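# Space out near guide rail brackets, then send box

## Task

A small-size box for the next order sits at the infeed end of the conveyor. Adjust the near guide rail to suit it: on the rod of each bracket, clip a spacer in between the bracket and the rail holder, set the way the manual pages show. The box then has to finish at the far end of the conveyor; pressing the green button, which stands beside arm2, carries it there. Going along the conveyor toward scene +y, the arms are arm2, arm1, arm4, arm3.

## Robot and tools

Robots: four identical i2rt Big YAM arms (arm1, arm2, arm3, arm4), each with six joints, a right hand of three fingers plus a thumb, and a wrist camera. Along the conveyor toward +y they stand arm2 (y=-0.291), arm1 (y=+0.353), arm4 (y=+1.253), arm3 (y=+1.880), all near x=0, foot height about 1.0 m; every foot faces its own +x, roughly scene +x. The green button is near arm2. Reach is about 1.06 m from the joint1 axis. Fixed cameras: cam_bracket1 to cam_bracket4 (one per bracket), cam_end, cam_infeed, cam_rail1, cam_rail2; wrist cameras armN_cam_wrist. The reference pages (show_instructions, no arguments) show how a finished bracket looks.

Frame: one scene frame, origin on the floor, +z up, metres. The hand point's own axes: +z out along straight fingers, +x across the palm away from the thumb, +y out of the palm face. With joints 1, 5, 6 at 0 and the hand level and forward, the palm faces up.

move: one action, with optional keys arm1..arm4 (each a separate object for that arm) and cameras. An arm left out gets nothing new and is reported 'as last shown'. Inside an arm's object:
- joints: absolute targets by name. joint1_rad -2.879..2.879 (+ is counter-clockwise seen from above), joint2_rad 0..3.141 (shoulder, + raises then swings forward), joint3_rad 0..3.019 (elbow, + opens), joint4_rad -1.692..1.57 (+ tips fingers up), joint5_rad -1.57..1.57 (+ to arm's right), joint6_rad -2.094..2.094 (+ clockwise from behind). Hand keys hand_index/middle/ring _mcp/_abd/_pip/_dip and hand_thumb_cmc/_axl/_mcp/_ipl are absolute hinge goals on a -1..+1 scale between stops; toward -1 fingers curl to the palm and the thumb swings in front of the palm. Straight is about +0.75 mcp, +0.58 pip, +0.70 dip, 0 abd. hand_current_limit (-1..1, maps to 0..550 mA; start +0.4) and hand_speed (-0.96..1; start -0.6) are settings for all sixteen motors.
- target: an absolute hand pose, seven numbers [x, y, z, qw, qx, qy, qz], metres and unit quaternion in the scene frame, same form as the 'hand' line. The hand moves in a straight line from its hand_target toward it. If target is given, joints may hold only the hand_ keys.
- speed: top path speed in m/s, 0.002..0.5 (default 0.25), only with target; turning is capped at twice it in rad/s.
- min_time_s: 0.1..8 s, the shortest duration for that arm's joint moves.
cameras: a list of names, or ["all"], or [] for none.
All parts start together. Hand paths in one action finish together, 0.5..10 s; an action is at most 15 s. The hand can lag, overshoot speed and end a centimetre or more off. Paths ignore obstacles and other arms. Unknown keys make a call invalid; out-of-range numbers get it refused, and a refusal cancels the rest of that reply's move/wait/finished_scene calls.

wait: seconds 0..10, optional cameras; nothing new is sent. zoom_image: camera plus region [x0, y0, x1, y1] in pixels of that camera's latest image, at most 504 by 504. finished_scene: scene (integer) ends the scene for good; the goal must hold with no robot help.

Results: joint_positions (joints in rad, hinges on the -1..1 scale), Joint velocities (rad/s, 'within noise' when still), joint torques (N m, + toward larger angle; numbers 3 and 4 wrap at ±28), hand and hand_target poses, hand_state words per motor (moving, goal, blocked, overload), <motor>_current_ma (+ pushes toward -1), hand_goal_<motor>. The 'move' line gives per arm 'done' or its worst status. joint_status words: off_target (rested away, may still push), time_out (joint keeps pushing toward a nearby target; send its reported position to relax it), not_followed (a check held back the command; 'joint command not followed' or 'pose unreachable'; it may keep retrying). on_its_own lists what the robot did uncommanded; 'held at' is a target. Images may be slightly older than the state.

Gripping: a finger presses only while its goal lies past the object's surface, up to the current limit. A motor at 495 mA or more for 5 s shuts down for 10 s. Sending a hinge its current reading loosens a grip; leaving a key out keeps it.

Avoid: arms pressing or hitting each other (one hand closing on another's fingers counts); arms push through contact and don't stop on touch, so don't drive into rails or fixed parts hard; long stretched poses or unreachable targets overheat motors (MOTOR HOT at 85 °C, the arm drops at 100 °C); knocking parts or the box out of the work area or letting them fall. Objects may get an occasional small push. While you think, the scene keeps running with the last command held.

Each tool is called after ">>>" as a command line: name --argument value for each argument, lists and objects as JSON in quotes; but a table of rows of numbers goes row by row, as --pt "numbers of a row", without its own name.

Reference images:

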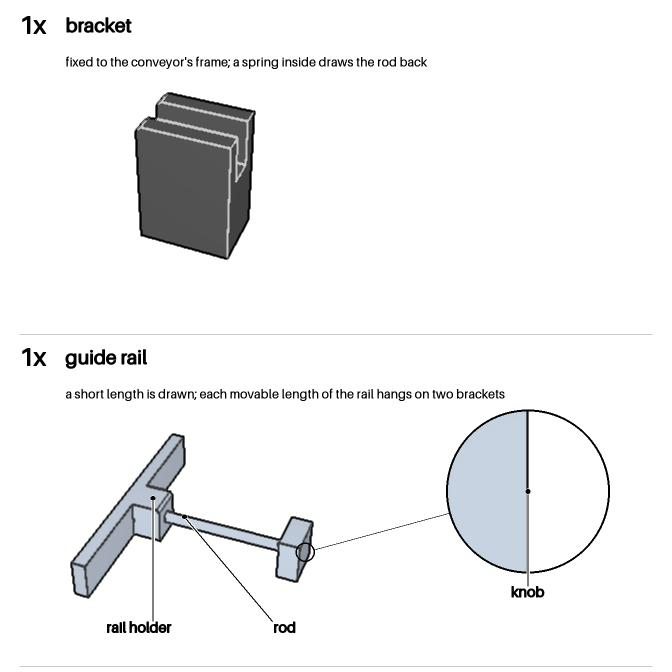

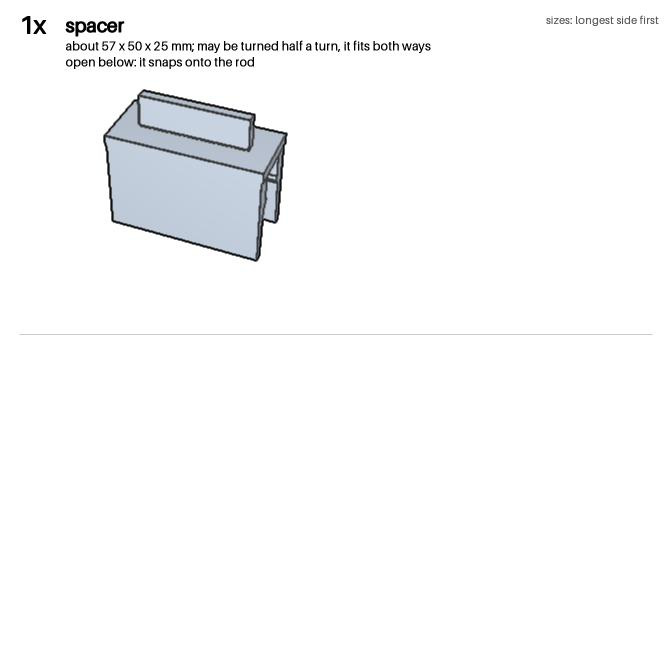

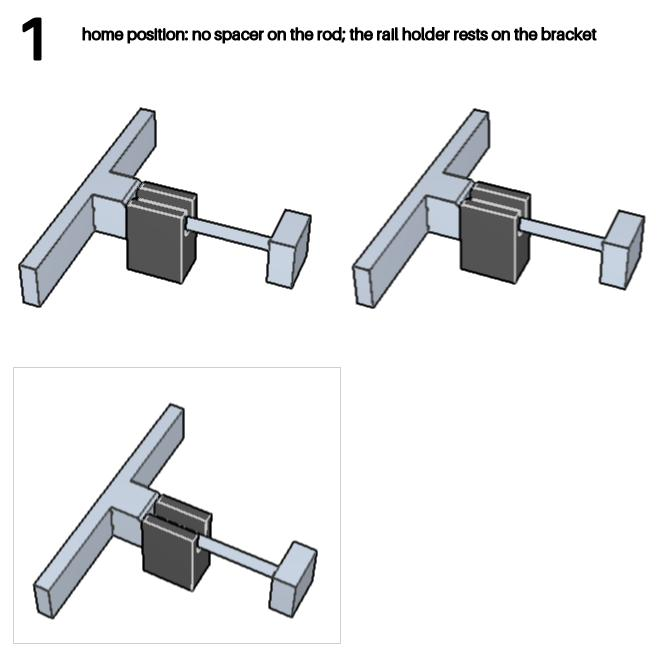

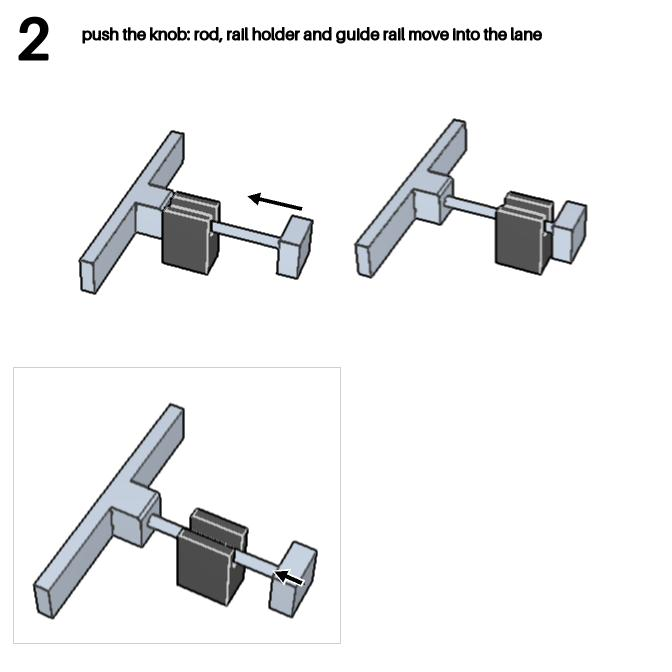

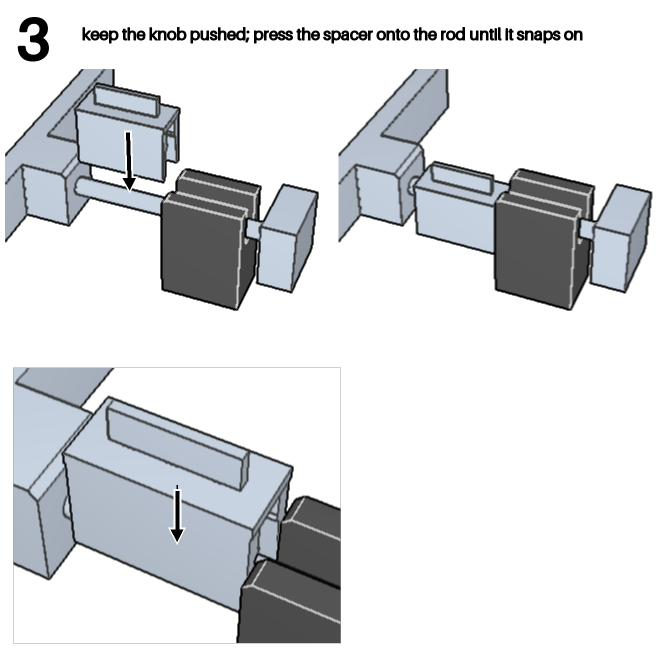

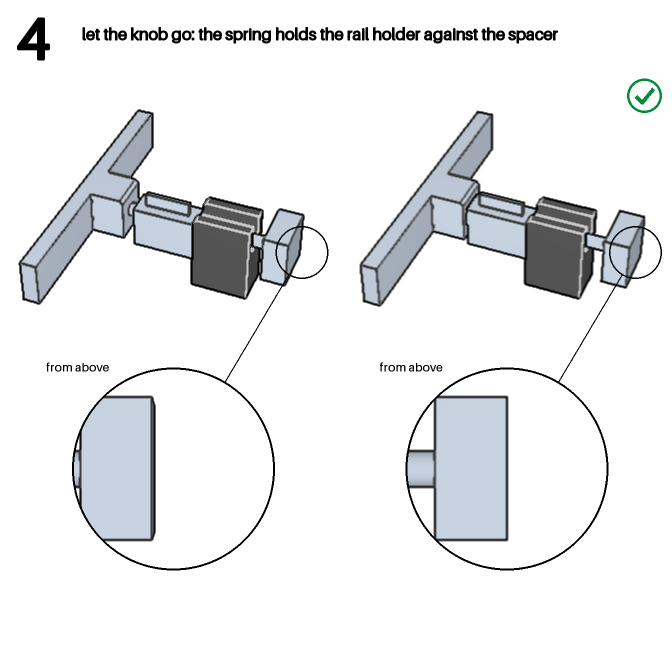

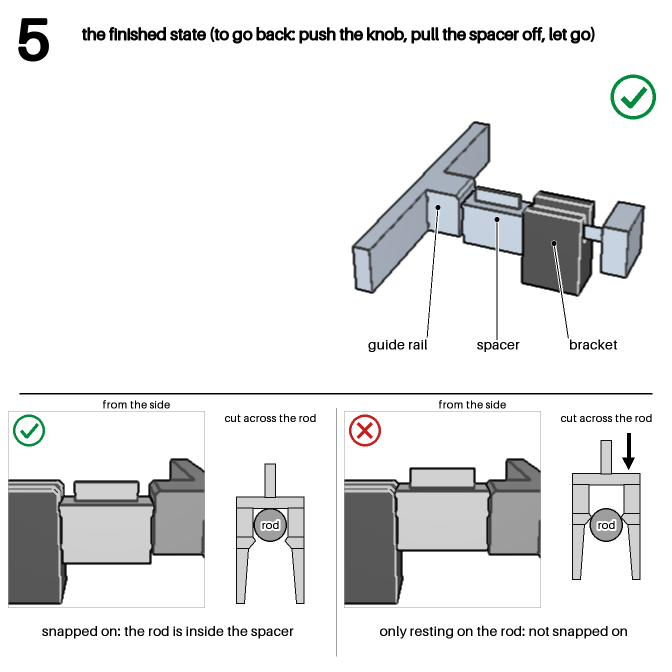

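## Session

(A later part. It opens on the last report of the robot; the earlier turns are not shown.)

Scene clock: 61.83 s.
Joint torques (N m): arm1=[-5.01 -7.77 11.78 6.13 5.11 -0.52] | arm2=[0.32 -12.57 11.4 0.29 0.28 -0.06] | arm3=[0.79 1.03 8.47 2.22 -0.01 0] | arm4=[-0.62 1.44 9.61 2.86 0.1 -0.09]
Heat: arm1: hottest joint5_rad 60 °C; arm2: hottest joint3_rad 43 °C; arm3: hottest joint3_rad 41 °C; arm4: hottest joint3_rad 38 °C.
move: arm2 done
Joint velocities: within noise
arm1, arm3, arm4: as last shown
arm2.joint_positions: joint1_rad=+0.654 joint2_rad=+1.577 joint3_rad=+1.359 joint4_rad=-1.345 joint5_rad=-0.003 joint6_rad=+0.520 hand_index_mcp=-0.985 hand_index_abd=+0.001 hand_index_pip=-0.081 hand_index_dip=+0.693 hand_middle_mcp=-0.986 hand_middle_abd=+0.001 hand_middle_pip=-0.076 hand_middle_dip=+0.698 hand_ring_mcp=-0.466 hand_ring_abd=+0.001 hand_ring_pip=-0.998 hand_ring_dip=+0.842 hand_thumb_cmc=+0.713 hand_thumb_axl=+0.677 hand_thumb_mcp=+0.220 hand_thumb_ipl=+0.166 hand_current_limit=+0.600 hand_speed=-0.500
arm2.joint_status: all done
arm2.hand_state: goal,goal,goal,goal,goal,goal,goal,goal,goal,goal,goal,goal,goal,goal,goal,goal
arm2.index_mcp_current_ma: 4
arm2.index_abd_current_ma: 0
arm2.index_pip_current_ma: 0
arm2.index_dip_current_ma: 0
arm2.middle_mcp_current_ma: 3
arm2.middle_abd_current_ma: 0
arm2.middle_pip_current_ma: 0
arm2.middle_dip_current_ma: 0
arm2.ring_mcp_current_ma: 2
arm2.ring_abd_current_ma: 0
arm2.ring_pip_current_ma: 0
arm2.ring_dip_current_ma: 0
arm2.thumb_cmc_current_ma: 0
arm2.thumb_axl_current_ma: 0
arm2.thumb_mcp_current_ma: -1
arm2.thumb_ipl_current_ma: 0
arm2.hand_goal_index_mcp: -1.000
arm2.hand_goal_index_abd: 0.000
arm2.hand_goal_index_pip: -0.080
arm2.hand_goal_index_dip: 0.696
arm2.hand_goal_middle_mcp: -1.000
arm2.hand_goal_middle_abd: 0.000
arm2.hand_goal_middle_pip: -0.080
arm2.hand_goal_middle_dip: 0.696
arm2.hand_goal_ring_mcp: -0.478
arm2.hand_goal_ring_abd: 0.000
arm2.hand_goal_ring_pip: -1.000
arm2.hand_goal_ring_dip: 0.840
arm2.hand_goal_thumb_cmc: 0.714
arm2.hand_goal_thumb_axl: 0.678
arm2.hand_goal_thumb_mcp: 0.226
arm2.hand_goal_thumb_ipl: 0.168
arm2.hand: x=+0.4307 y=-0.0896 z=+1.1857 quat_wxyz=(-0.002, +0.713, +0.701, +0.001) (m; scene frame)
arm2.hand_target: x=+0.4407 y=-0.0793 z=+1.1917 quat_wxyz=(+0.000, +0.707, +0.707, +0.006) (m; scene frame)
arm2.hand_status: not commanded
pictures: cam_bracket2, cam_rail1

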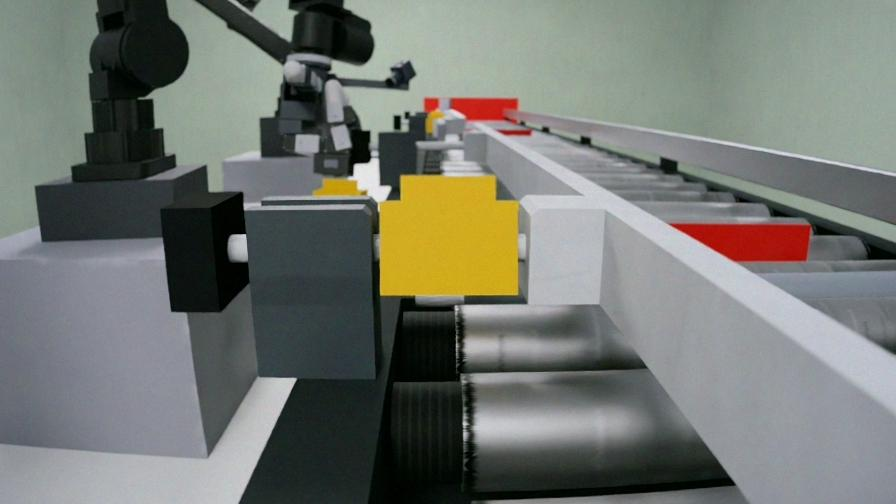

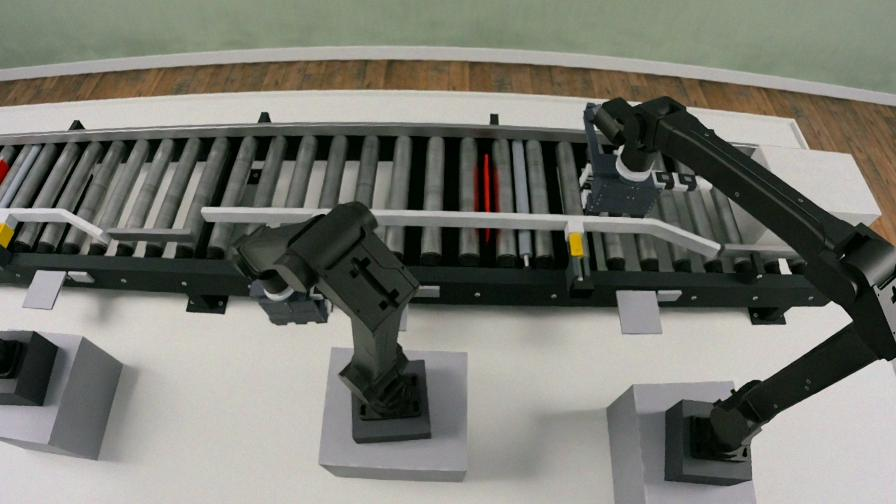

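>>> move --arm2 '{"target": [0.427, -0.062, 1.09, 0, 0.7071, 0.7071, 0], "speed": 0.15}' --cameras '["cam_bracket2", "cam_rail1"]'

Scene clock: 63.33 s.
Joint torques (N m): arm1=[-5.01 -7.82 11.79 6.13 5.13 -0.52] | arm2=[-1.2 -13.27 7.95 1.36 0.27 0.06] | arm3=[0.97 1.03 8.64 2.06 0.03 0.02] | arm4=[-0.56 1.55 9.63 2.84 0.09 -0.09]
Heat: arm1: hottest joint5_rad 60 °C; arm2: hottest joint3_rad 43 °C; arm3: hottest joint3_rad 41 °C; arm4: hottest joint3_rad 38 °C.
move: arm2 done
Joint velocities: within noise
arm1, arm3, arm4: as last shown
arm2.joint_positions: joint1_rad=+0.701 joint2_rad=+1.669 joint3_rad=+1.227 joint4_rad=-1.117 joint5_rad=+0.000 joint6_rad=+0.547 hand_index_mcp=-0.985 hand_index_abd=+0.001 hand_index_pip=-0.081 hand_index_dip=+0.693 hand_middle_mcp=-0.986 hand_middle_abd=+0.001 hand_middle_pip=-0.076 hand_middle_dip=+0.698 hand_ring_mcp=-0.466 hand_ring_abd=+0.001 hand_ring_pip=-0.998 hand_ring_dip=+0.842 hand_thumb_cmc=+0.713 hand_thumb_axl=+0.677 hand_thumb_mcp=+0.220 hand_thumb_ipl=+0.166 hand_current_limit=+0.600 hand_speed=-0.500
arm2.joint_status: not commanded
arm2.hand_state: goal,goal,goal,goal,goal,goal,goal,goal,goal,goal,goal,goal,goal,goal,goal,goal
arm2.index_mcp_current_ma: 4
arm2.index_abd_current_ma: 0
arm2.index_pip_current_ma: 0
arm2.index_dip_current_ma: 0
arm2.middle_mcp_current_ma: 3
arm2.middle_abd_current_ma: 0
arm2.middle_pip_current_ma: 0
arm2.middle_dip_current_ma: 0
arm2.ring_mcp_current_ma: 2
arm2.ring_abd_current_ma: 0
arm2.ring_pip_current_ma: 0
arm2.ring_dip_current_ma: 0
arm2.thumb_cmc_current_ma: 0
arm2.thumb_axl_current_ma: 0
arm2.thumb_mcp_current_ma: -1
arm2.thumb_ipl_current_ma: 0
arm2.hand_goal_index_mcp: -1.000
arm2.hand_goal_index_abd: 0.000
arm2.hand_goal_index_pip: -0.080
arm2.hand_goal_index_dip: 0.696
arm2.hand_goal_middle_mcp: -1.000
arm2.hand_goal_middle_abd: 0.000
arm2.hand_goal_middle_pip: -0.080
arm2.hand_goal_middle_dip: 0.696
arm2.hand_goal_ring_mcp: -0.478
arm2.hand_goal_ring_abd: 0.000
arm2.hand_goal_ring_pip: -1.000
arm2.hand_goal_ring_dip: 0.840
arm2.hand_goal_thumb_cmc: 0.714
arm2.hand_goal_thumb_axl: 0.678
arm2.hand_goal_thumb_mcp: 0.226
arm2.hand_goal_thumb_ipl: 0.168
arm2.hand: x=+0.4267 y=-0.0655 z=+1.0977 quat_wxyz=(-0.001, +0.706, +0.708, +0.004) (m; scene frame)
arm2.hand_target: x=+0.4269 y=-0.0621 z=+1.0901 quat_wxyz=(+0.000, +0.707, +0.707, +0.000) (m; scene frame)
arm2.hand_status: done (0.008 m and 0.4 deg from the pose sent, 0.100 m and 1.0 deg at the start)
pictures: cam_bracket2, cam_rail1

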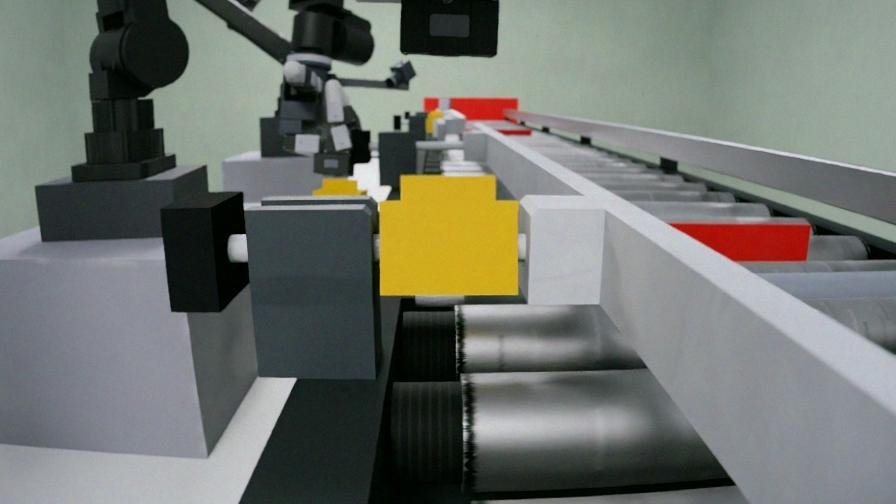

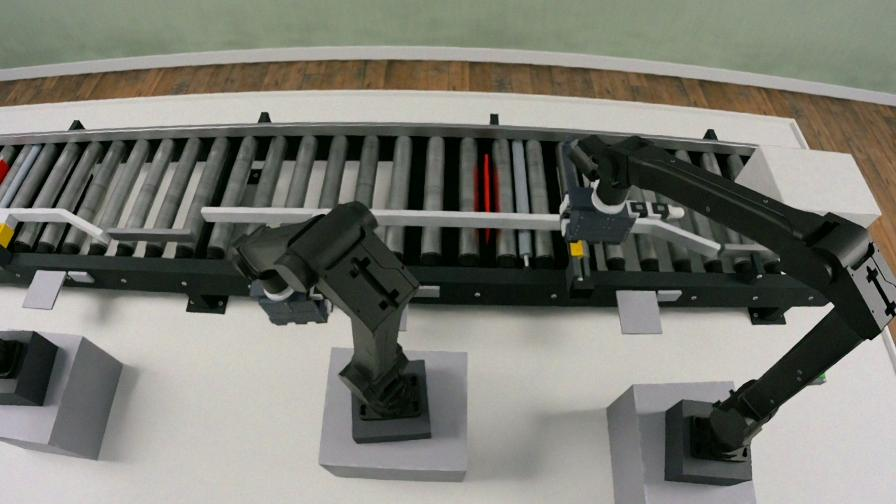

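>>> move --arm2 '{"target": [0.426, -0.064, 1.045, 0, 0.7071, 0.7071, 0], "speed": 0.08}' --cameras '["cam_bracket2"]'

>>> move --arm2 '{"target": [0.426, -0.064, 1.026, 0, 0.7071, 0.7071, 0], "speed": 0.05}' --cameras '["cam_bracket2"]'

Scene clock: 64.57 s.
Joint torques (N m): arm1=[-5.01 -7.82 11.78 6.13 5.11 -0.51] | arm2=[0.38 -13.1 7.35 1.26 0.32 0.04] | arm3=[0.85 0.67 8.73 2.13 0.04 -0.03] | arm4=[-0.44 1.49 9.62 2.84 0.09 -0.09]
Heat: arm1: hottest joint5_rad 61 °C; arm2: hottest joint3_rad 43 °C; arm3: hottest joint3_rad 41 °C; arm4: hottest joint3_rad 38 °C.
move: arm2 off_target
Joint velocities: within noise
arm1, arm3, arm4: as last shown
arm2.joint_positions: joint1_rad=+0.701 joint2_rad=+1.719 joint3_rad=+1.169 joint4_rad=-1.001 joint5_rad=+0.000 joint6_rad=+0.547 hand_index_mcp=-0.985 hand_index_abd=+0.001 hand_index_pip=-0.081 hand_index_dip=+0.693 hand_middle_mcp=-0.986 hand_middle_abd=+0.001 hand_middle_pip=-0.076 hand_middle_dip=+0.698 hand_ring_mcp=-0.466 hand_ring_abd=+0.001 hand_ring_pip=-0.998 hand_ring_dip=+0.842 hand_thumb_cmc=+0.713 hand_thumb_axl=+0.677 hand_thumb_mcp=+0.220 hand_thumb_ipl=+0.166 hand_current_limit=+0.600 hand_speed=-0.500
arm2.joint_status: not commanded
arm2.hand_state: goal,goal,goal,goal,goal,goal,goal,goal,goal,goal,goal,goal,goal,goal,goal,goal
arm2.index_mcp_current_ma: 4
arm2.index_abd_current_ma: 0
arm2.index_pip_current_ma: 0
arm2.index_dip_current_ma: 0
arm2.middle_mcp_current_ma: 3
arm2.middle_abd_current_ma: 0
arm2.middle_pip_current_ma: 0
arm2.middle_dip_current_ma: 0
arm2.ring_mcp_current_ma: 2
arm2.ring_abd_current_ma: 0
arm2.ring_pip_current_ma: 0
arm2.ring_dip_current_ma: 0
arm2.thumb_cmc_current_ma: 0
arm2.thumb_axl_current_ma: 0
arm2.thumb_mcp_current_ma: -1
arm2.thumb_ipl_current_ma: 0
arm2.hand_goal_index_mcp: -1.000
arm2.hand_goal_index_abd: 0.000
arm2.hand_goal_index_pip: -0.080
arm2.hand_goal_index_dip: 0.696
arm2.hand_goal_middle_mcp: -1.000
arm2.hand_goal_middle_abd: 0.000
arm2.hand_goal_middle_pip: -0.080
arm2.hand_goal_middle_dip: 0.696
arm2.hand_goal_ring_mcp: -0.478
arm2.hand_goal_ring_abd: 0.000
arm2.hand_goal_ring_pip: -1.000
arm2.hand_goal_ring_dip: 0.840
arm2.hand_goal_thumb_cmc: 0.714
arm2.hand_goal_thumb_axl: 0.678
arm2.hand_goal_thumb_mcp: 0.226
arm2.hand_goal_thumb_ipl: 0.168
arm2.hand: x=+0.4268 y=-0.0653 z=+1.0562 quat_wxyz=(+0.000, +0.706, +0.708, +0.007) (m; scene frame)
arm2.hand_target: x=+0.4258 y=-0.0641 z=+1.0452 quat_wxyz=(+0.000, +0.707, +0.707, +0.000) (m; scene frame)
arm2.hand_status: off_target (0.011 m and 0.8 deg from the pose sent, 0.053 m and 0.4 deg at the start)
pictures: cam_bracket2

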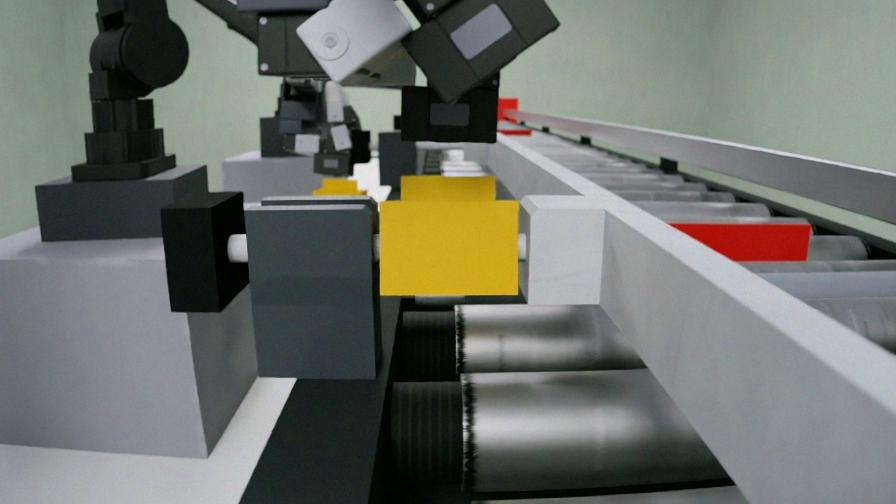

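Scene clock: 65.53 s.
Joint torques (N m): arm1=[-5.07 -7.82 11.79 6.13 5.12 -0.52] | arm2=[-0.21 -13.33 6.8 1.31 0.24 0.14] | arm3=[0.91 0.38 8.69 2.06 -0.03 -0.01] | arm4=[-0.5 1.55 9.61 2.86 0.09 -0.1]
Heat: arm1: hottest joint5_rad 61 °C; arm2: hottest joint3_rad 43 °C; arm3: hottest joint3_rad 41 °C; arm4: hottest joint3_rad 38 °C.
move: arm2 off_target
Joint velocities: within noise
arm1, arm3, arm4: as last shown
arm2.joint_positions: joint1_rad=+0.701 joint2_rad=+1.743 joint3_rad=+1.151 joint4_rad=-0.954 joint5_rad=+0.000 joint6_rad=+0.547 hand_index_mcp=-0.985 hand_index_abd=+0.001 hand_index_pip=-0.081 hand_index_dip=+0.693 hand_middle_mcp=-0.986 hand_middle_abd=+0.001 hand_middle_pip=-0.076 hand_middle_dip=+0.698 hand_ring_mcp=-0.466 hand_ring_abd=+0.001 hand_ring_pip=-0.998 hand_ring_dip=+0.842 hand_thumb_cmc=+0.713 hand_thumb_axl=+0.677 hand_thumb_mcp=+0.220 hand_thumb_ipl=+0.166 hand_current_limit=+0.600 hand_speed=-0.500
arm2.joint_status: not commanded
arm2.hand_state: goal,goal,goal,goal,goal,goal,goal,goal,goal,goal,goal,goal,goal,goal,goal,goal
arm2.index_mcp_current_ma: 4
arm2.index_abd_current_ma: 0
arm2.index_pip_current_ma: 0
arm2.index_dip_current_ma: 0
arm2.middle_mcp_current_ma: 3
arm2.middle_abd_current_ma: 0
arm2.middle_pip_current_ma: 0
arm2.middle_dip_current_ma: 0
arm2.ring_mcp_current_ma: 2
arm2.ring_abd_current_ma: 0
arm2.ring_pip_current_ma: 0
arm2.ring_dip_current_ma: 0
arm2.thumb_cmc_current_ma: 0
arm2.thumb_axl_current_ma: 0
arm2.thumb_mcp_current_ma: -1
arm2.thumb_ipl_current_ma: 0
arm2.hand_goal_index_mcp: -1.000
arm2.hand_goal_index_abd: 0.000
arm2.hand_goal_index_pip: -0.080
arm2.hand_goal_index_dip: 0.696
arm2.hand_goal_middle_mcp: -1.000
arm2.hand_goal_middle_abd: 0.000
arm2.hand_goal_middle_pip: -0.080
arm2.hand_goal_middle_dip: 0.696
arm2.hand_goal_ring_mcp: -0.478
arm2.hand_goal_ring_abd: 0.000
arm2.hand_goal_ring_pip: -1.000
arm2.hand_goal_ring_dip: 0.840
arm2.hand_goal_thumb_cmc: 0.714
arm2.hand_goal_thumb_axl: 0.678
arm2.hand_goal_thumb_mcp: 0.226
arm2.hand_goal_thumb_ipl: 0.168
arm2.hand: x=+0.4280 y=-0.0646 z=+1.0400 quat_wxyz=(+0.001, +0.706, +0.708, +0.010) (m; scene frame)
arm2.hand_target: x=+0.4257 y=-0.0642 z=+1.0263 quat_wxyz=(+0.000, +0.707, +0.707, +0.000) (m; scene frame)
arm2.hand_status: off_target (0.014 m and 1.1 deg from the pose sent, 0.030 m and 0.8 deg at the start)
pictures: cam_bracket2

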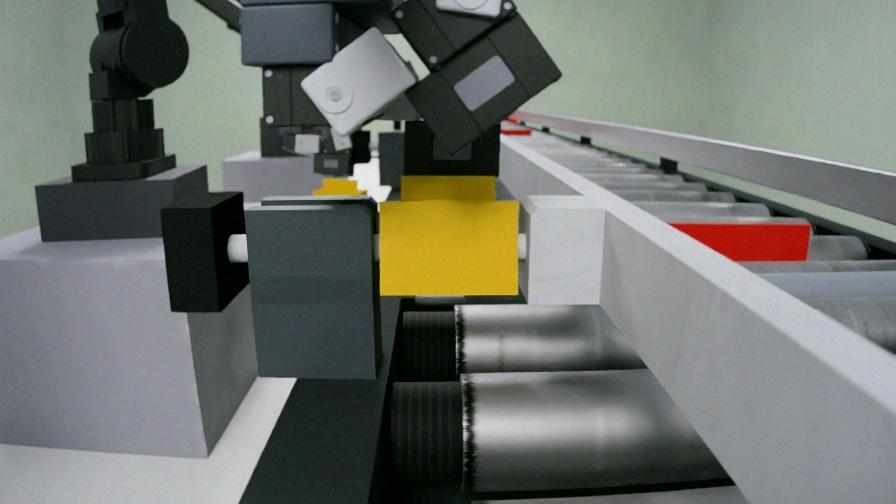

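>>> move --arm2 '{"target": [0.424, -0.0645, 1.012, 0, 0.7071, 0.7071, 0], "speed": 0.05}' --cameras '["cam_bracket2"]'

Scene clock: 66.57 s.
Joint torques (N m): arm1=[-5.13 -7.82 11.82 6.15 5.12 -0.52] | arm2=[-0.21 -13.27 6.54 1.13 0.38 0.09] | arm3=[0.21 0.5 8.96 2.26 0.03 -0.01] | arm4=[-0.67 1.38 9.66 2.86 0.09 -0.09]
Heat: arm1: hottest joint5_rad 61 °C; arm2: hottest joint3_rad 43 °C; arm3: hottest joint3_rad 41 °C; arm4: hottest joint3_rad 38 °C.
move: arm2 off_target
Joint velocities: within noise
arm1: as last shown
arm2.joint_positions: joint1_rad=+0.701 joint2_rad=+1.760 joint3_rad=+1.133 joint4_rad=-0.917 joint5_rad=+0.000 joint6_rad=+0.547 hand_index_mcp=-0.985 hand_index_abd=+0.001 hand_index_pip=-0.081 hand_index_dip=+0.693 hand_middle_mcp=-0.986 hand_middle_abd=+0.001 hand_middle_pip=-0.076 hand_middle_dip=+0.698 hand_ring_mcp=-0.466 hand_ring_abd=+0.001 hand_ring_pip=-0.998 hand_ring_dip=+0.842 hand_thumb_cmc=+0.713 hand_thumb_axl=+0.677 hand_thumb_mcp=+0.220 hand_thumb_ipl=+0.166 hand_current_limit=+0.600 hand_speed=-0.500
arm2.joint_status: not commanded
arm2.hand_state: goal,goal,goal,goal,goal,goal,goal,goal,goal,goal,goal,goal,goal,goal,goal,goal
arm2.index_mcp_current_ma: 4
arm2.index_abd_current_ma: 0
arm2.index_pip_current_ma: 0
arm2.index_dip_current_ma: 0
arm2.middle_mcp_current_ma: 3
arm2.middle_abd_current_ma: 0
arm2.middle_pip_current_ma: 0
arm2.middle_dip_current_ma: 0
arm2.ring_mcp_current_ma: 2
arm2.ring_abd_current_ma: 0
arm2.ring_pip_current_ma: 0
arm2.ring_dip_current_ma: 0
arm2.thumb_cmc_current_ma: 0
arm2.thumb_axl_current_ma: 0
arm2.thumb_mcp_current_ma: -1
arm2.thumb_ipl_current_ma: 0
arm2.hand_goal_index_mcp: -1.000
arm2.hand_goal_index_abd: 0.000
arm2.hand_goal_index_pip: -0.080
arm2.hand_goal_index_dip: 0.696
arm2.hand_goal_middle_mcp: -1.000
arm2.hand_goal_middle_abd: 0.000
arm2.hand_goal_middle_pip: -0.080
arm2.hand_goal_middle_dip: 0.696
arm2.hand_goal_ring_mcp: -0.478
arm2.hand_goal_ring_abd: 0.000
arm2.hand_goal_ring_pip: -1.000
arm2.hand_goal_ring_dip: 0.840
arm2.hand_goal_thumb_cmc: 0.714
arm2.hand_goal_thumb_axl: 0.678
arm2.hand_goal_thumb_mcp: 0.226
arm2.hand_goal_thumb_ipl: 0.168
arm2.hand: x=+0.4269 y=-0.0652 z=+1.0269 quat_wxyz=(+0.001, +0.706, +0.708, +0.011) (m; scene frame)
arm2.hand_target: x=+0.4236 y=-0.0647 z=+1.0123 quat_wxyz=(+0.000, +0.707, +0.707, +0.000) (m; scene frame)
arm2.hand_status: off_target (0.015 m and 1.2 deg from the pose sent, 0.028 m and 1.1 deg at the start)
arm3.joint_positions: joint1_rad=-0.066 joint2_rad=+0.623 joint3_rad=+1.407 joint4_rad=-1.267 joint5_rad=-0.036 joint6_rad=+1.128 hand_index_mcp=+0.754 hand_index_abd=+0.001 hand_index_pip=+0.577 hand_index_dip=+0.696 hand_middle_mcp=+0.754 hand_middle_abd=+0.001 hand_middle_pip=+0.577 hand_middle_dip=+0.696 hand_ring_mcp=+0.754 hand_ring_abd=+0.001 hand_ring_pip=+0.577 hand_ring_dip=+0.696 hand_thumb_cmc=+0.714 hand_thumb_axl=+0.677 hand_thumb_mcp=+0.226 hand_thumb_ipl=+0.168 hand_current_limit=+0.400 hand_speed=-0.600
arm3.joint_status: not commanded
arm3.hand_state: goal,goal,goal,goal,goal,goal,goal,goal,goal,goal,goal,goal,goal,goal,goal,goal
arm3.index_mcp_current_ma: 0
arm3.index_abd_current_ma: 0
arm3.index_pip_current_ma: 1
arm3.index_dip_current_ma: 0
arm3.middle_mcp_current_ma: 0
arm3.middle_abd_current_ma: 1
arm3.middle_pip_current_ma: 1
arm3.middle_dip_current_ma: 0
arm3.ring_mcp_current_ma: 0
arm3.ring_abd_current_ma: 0
arm3.ring_pip_current_ma: 1
arm3.ring_dip_current_ma: 0
arm3.thumb_cmc_current_ma: 0
arm3.thumb_axl_current_ma: -1
arm3.thumb_mcp_current_ma: 0
arm3.thumb_ipl_current_ma: 0
arm3.hand_goal_index_mcp: 0.754
arm3.hand_goal_index_abd: 0.000
arm3.hand_goal_index_pip: 0.576
arm3.hand_goal_index_dip: 0.696
arm3.hand_goal_middle_mcp: 0.754
arm3.hand_goal_middle_abd: 0.000
arm3.hand_goal_middle_pip: 0.576
arm3.hand_goal_middle_dip: 0.696
arm3.hand_goal_ring_mcp: 0.754
arm3.hand_goal_ring_abd: 0.000
arm3.hand_goal_ring_pip: 0.576
arm3.hand_goal_ring_dip: 0.696
arm3.hand_goal_thumb_cmc: 0.714
arm3.hand_goal_thumb_axl: 0.678
arm3.hand_goal_thumb_mcp: 0.226
arm3.hand_goal_thumb_ipl: 0.168
arm3.hand: x=+0.1674 y=+1.7468 z=+1.5789 quat_wxyz=(+0.148, +0.846, +0.109, +0.500) (m; scene frame)
arm3.hand_target: x=+0.1644 y=+1.7474 z=+1.5900 quat_wxyz=(+0.152, +0.840, +0.109, +0.510) (m; scene frame)
arm3.hand_status: not commanded
arm4.joint_positions: joint1_rad=+0.036 joint2_rad=+0.636 joint3_rad=+1.438 joint4_rad=-1.159 joint5_rad=-0.065 joint6_rad=+1.072 hand_index_mcp=+0.755 hand_index_abd=+0.001 hand_index_pip=+0.577 hand_index_dip=+0.696 hand_middle_mcp=+0.755 hand_middle_abd=+0.001 hand_middle_pip=+0.577 hand_middle_dip=+0.696 hand_ring_mcp=+0.755 hand_ring_abd=+0.001 hand_ring_pip=+0.577 hand_ring_dip=+0.696 hand_thumb_cmc=+0.715 hand_thumb_axl=+0.677 hand_thumb_mcp=+0.226 hand_thumb_ipl=+0.168 hand_current_limit=+0.400 hand_speed=-0.600
arm4.joint_status: not commanded
arm4.hand_state: goal,goal,goal,goal,goal,goal,goal,goal,goal,goal,goal,goal,goal,goal,goal,goal
arm4.index_mcp_current_ma: 2
arm4.index_abd_current_ma: 1
arm4.index_pip_current_ma: 1
arm4.index_dip_current_ma: 0
arm4.middle_mcp_current_ma: 2
arm4.middle_abd_current_ma: 0
arm4.middle_pip_current_ma: 1
arm4.middle_dip_current_ma: 0
arm4.ring_mcp_current_ma: 2
arm4.ring_abd_current_ma: 1
arm4.ring_pip_current_ma: 1
arm4.ring_dip_current_ma: 0
arm4.thumb_cmc_current_ma: 2
arm4.thumb_axl_current_ma: -1
arm4.thumb_mcp_current_ma: 0
arm4.thumb_ipl_current_ma: 0
arm4.hand_goal_index_mcp: 0.754
arm4.hand_goal_index_abd: 0.000
arm4.hand_goal_index_pip: 0.576
arm4.hand_goal_index_dip: 0.696
arm4.hand_goal_middle_mcp: 0.754
arm4.hand_goal_middle_abd: 0.000
arm4.hand_goal_middle_pip: 0.576
arm4.hand_goal_middle_dip: 0.696
arm4.hand_goal_ring_mcp: 0.754
arm4.hand_goal_ring_abd: 0.000
arm4.hand_goal_ring_pip: 0.576
arm4.hand_goal_ring_dip: 0.696
arm4.hand_goal_thumb_cmc: 0.714
arm4.hand_goal_thumb_axl: 0.678
arm4.hand_goal_thumb_mcp: 0.226
arm4.hand_goal_thumb_ipl: 0.168
arm4.hand: x=+0.3151 y=+1.2167 z=+1.6294 quat_wxyz=(+0.081, +0.779, +0.272, +0.559) (m; scene frame)
arm4.hand_target: x=+0.3107 y=+1.2162 z=+1.6444 quat_wxyz=(+0.084, +0.770, +0.270, +0.572) (m; scene frame)
arm4.hand_status: not commanded
pictures: cam_bracket2

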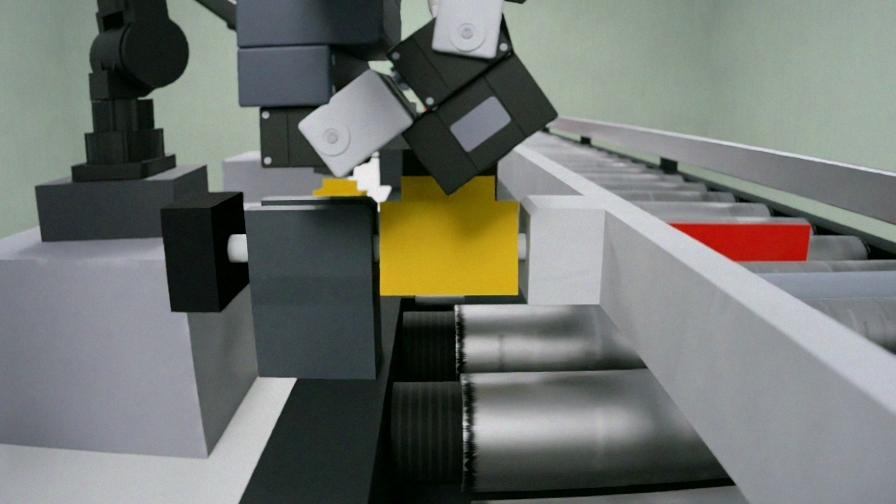

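>>> move --arm2 '{"target": [0.423, -0.0645, 1.004, 0, 0.7071, 0.7071, 0], "speed": 0.04}' --cameras '["cam_bracket2"]'

>>> move --arm2 '{"target": [0.422, -0.0645, 0.998, 0, 0.7071, 0.7071, 0], "speed": 0.04}' --cameras '["cam_bracket2"]'

Scene clock: 67.60 s.
Joint torques (N m): arm1=[-5.07 -7.71 11.79 6.12 5.12 -0.52] | arm2=[-0.44 -12.92 6.53 1.48 0.29 0.03] | arm3=[1.03 0.73 8.79 2 0.01 -0.03] | arm4=[-0.56 1.49 9.62 2.85 0.1 -0.08]
Heat: arm1: hottest joint5_rad 62 °C; arm2: hottest joint3_rad 42 °C; arm3: hottest joint3_rad 41 °C; arm4: hottest joint3_rad 38 °C.
move: arm2 off_target
Joint velocities: within noise
arm1, arm3, arm4: as last shown
arm2.joint_positions: joint1_rad=+0.701 joint2_rad=+1.763 joint3_rad=+1.127 joint4_rad=-0.896 joint5_rad=+0.000 joint6_rad=+0.547 hand_index_mcp=-0.985 hand_index_abd=+0.001 hand_index_pip=-0.081 hand_index_dip=+0.693 hand_middle_mcp=-0.993 hand_middle_abd=+0.001 hand_middle_pip=-0.076 hand_middle_dip=+0.698 hand_ring_mcp=-0.466 hand_ring_abd=+0.001 hand_ring_pip=-0.998 hand_ring_dip=+0.842 hand_thumb_cmc=+0.713 hand_thumb_axl=+0.677 hand_thumb_mcp=+0.220 hand_thumb_ipl=+0.166 hand_current_limit=+0.600 hand_speed=-0.500
arm2.joint_status: not commanded
arm2.hand_state: goal,goal,goal,goal,goal,goal,goal,goal,goal,goal,goal,goal,goal,goal,goal,goal
arm2.index_mcp_current_ma: 4
arm2.index_abd_current_ma: 0
arm2.index_pip_current_ma: 0
arm2.index_dip_current_ma: 0
arm2.middle_mcp_current_ma: 1
arm2.middle_abd_current_ma: 0
arm2.middle_pip_current_ma: 0
arm2.middle_dip_current_ma: 0
arm2.ring_mcp_current_ma: 2
arm2.ring_abd_current_ma: 0
arm2.ring_pip_current_ma: 0
arm2.ring_dip_current_ma: 0
arm2.thumb_cmc_current_ma: 0
arm2.thumb_axl_current_ma: 0
arm2.thumb_mcp_current_ma: -1
arm2.thumb_ipl_current_ma: 0
arm2.hand_goal_index_mcp: -1.000
arm2.hand_goal_index_abd: 0.000
arm2.hand_goal_index_pip: -0.080
arm2.hand_goal_index_dip: 0.696
arm2.hand_goal_middle_mcp: -1.000
arm2.hand_goal_middle_abd: 0.000
arm2.hand_goal_middle_pip: -0.080
arm2.hand_goal_middle_dip: 0.696
arm2.hand_goal_ring_mcp: -0.478
arm2.hand_goal_ring_abd: 0.000
arm2.hand_goal_ring_pip: -1.000
arm2.hand_goal_ring_dip: 0.840
arm2.hand_goal_thumb_cmc: 0.714
arm2.hand_goal_thumb_axl: 0.678
arm2.hand_goal_thumb_mcp: 0.226
arm2.hand_goal_thumb_ipl: 0.168
arm2.hand: x=+0.4284 y=-0.0642 z=+1.0242 quat_wxyz=(+0.002, +0.706, +0.708, +0.016) (m; scene frame)
arm2.hand_target: x=+0.4224 y=-0.0649 z=+1.0045 quat_wxyz=(+0.000, +0.707, +0.707, +0.000) (m; scene frame)
arm2.hand_status: off_target (0.021 m and 1.9 deg from the pose sent, 0.023 m and 1.2 deg at the start)
pictures: cam_bracket2

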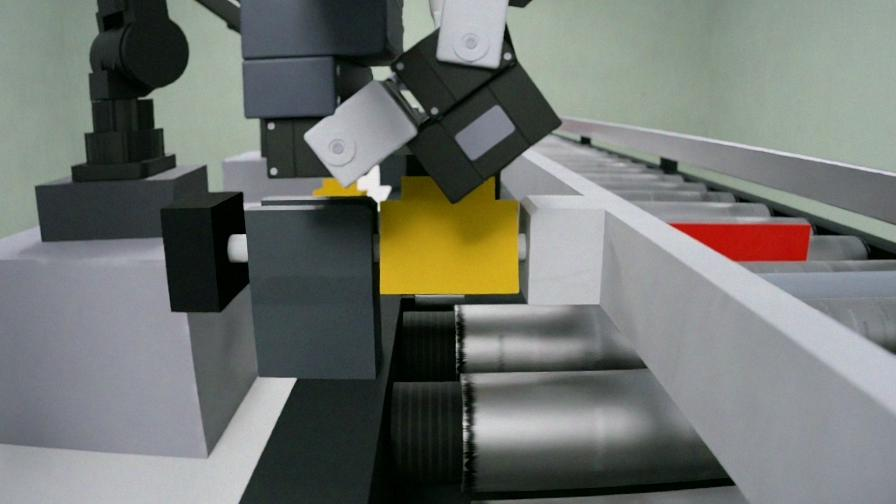

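Scene clock: 68.70 s.
Joint torques (N m): arm1=[-5.07 -7.77 11.81 6.15 5.12 -0.51] | arm2=[-0.15 -13.57 6.54 1.25 0.32 0.15] | arm3=[0.56 0.62 8.69 2.35 0.02 -0.03] | arm4=[-0.62 1.44 9.59 2.88 0.09 -0.07]
Heat: arm1: hottest joint5_rad 62 °C; arm2: hottest joint3_rad 42 °C; arm3: hottest joint3_rad 41 °C; arm4: hottest joint3_rad 38 °C.
move: arm2 off_target
Joint velocities: within noise
arm1, arm3, arm4: as last shown
arm2.joint_positions: joint1_rad=+0.702 joint2_rad=+1.781 joint3_rad=+1.116 joint4_rad=-0.880 joint5_rad=+0.000 joint6_rad=+0.547 hand_index_mcp=-0.985 hand_index_abd=+0.001 hand_index_pip=-0.081 hand_index_dip=+0.693 hand_middle_mcp=-0.996 hand_middle_abd=+0.001 hand_middle_pip=-0.076 hand_middle_dip=+0.698 hand_ring_mcp=-0.466 hand_ring_abd=+0.001 hand_ring_pip=-0.998 hand_ring_dip=+0.842 hand_thumb_cmc=+0.713 hand_thumb_axl=+0.677 hand_thumb_mcp=+0.220 hand_thumb_ipl=+0.166 hand_current_limit=+0.600 hand_speed=-0.500
arm2.joint_status: not commanded
arm2.hand_state: goal,goal,goal,goal,goal,goal,goal,goal,goal,goal,goal,goal,goal,goal,goal,goal
arm2.index_mcp_current_ma: 4
arm2.index_abd_current_ma: 0
arm2.index_pip_current_ma: 0
arm2.index_dip_current_ma: 0
arm2.middle_mcp_current_ma: 0
arm2.middle_abd_current_ma: 0
arm2.middle_pip_current_ma: 0
arm2.middle_dip_current_ma: 0
arm2.ring_mcp_current_ma: 2
arm2.ring_abd_current_ma: 0
arm2.ring_pip_current_ma: 0
arm2.ring_dip_current_ma: 0
arm2.thumb_cmc_current_ma: 0
arm2.thumb_axl_current_ma: 0
arm2.thumb_mcp_current_ma: -1
arm2.thumb_ipl_current_ma: 0
arm2.hand_goal_index_mcp: -1.000
arm2.hand_goal_index_abd: 0.000
arm2.hand_goal_index_pip: -0.080
arm2.hand_goal_index_dip: 0.696
arm2.hand_goal_middle_mcp: -1.000
arm2.hand_goal_middle_abd: 0.000
arm2.hand_goal_middle_pip: -0.080
arm2.hand_goal_middle_dip: 0.696
arm2.hand_goal_ring_mcp: -0.478
arm2.hand_goal_ring_abd: 0.000
arm2.hand_goal_ring_pip: -1.000
arm2.hand_goal_ring_dip: 0.840
arm2.hand_goal_thumb_cmc: 0.714
arm2.hand_goal_thumb_axl: 0.678
arm2.hand_goal_thumb_mcp: 0.226
arm2.hand_goal_thumb_ipl: 0.168
arm2.hand: x=+0.4254 y=-0.0654 z=+1.0124 quat_wxyz=(+0.001, +0.706, +0.708, +0.010) (m; scene frame)
arm2.hand_target: x=+0.4217 y=-0.0648 z=+0.9983 quat_wxyz=(+0.000, +0.707, +0.707, +0.000) (m; scene frame)
arm2.hand_status: off_target (0.015 m and 1.2 deg from the pose sent, 0.027 m and 1.9 deg at the start)
pictures: cam_bracket2

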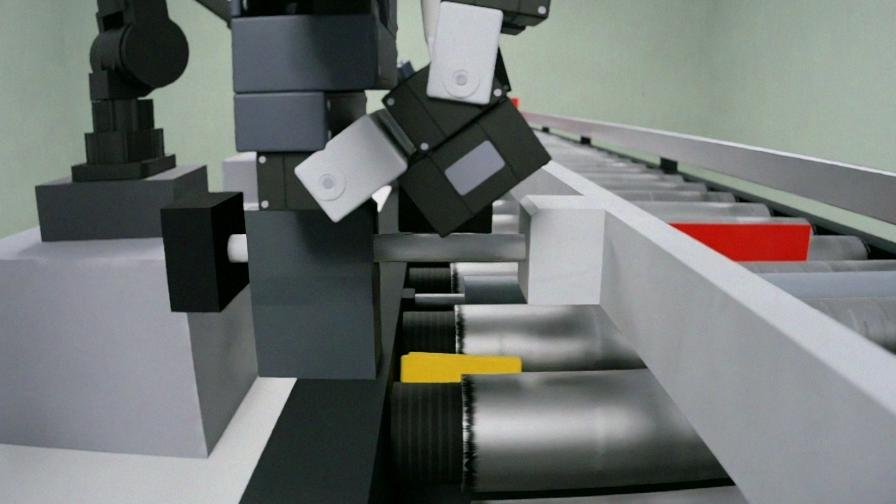

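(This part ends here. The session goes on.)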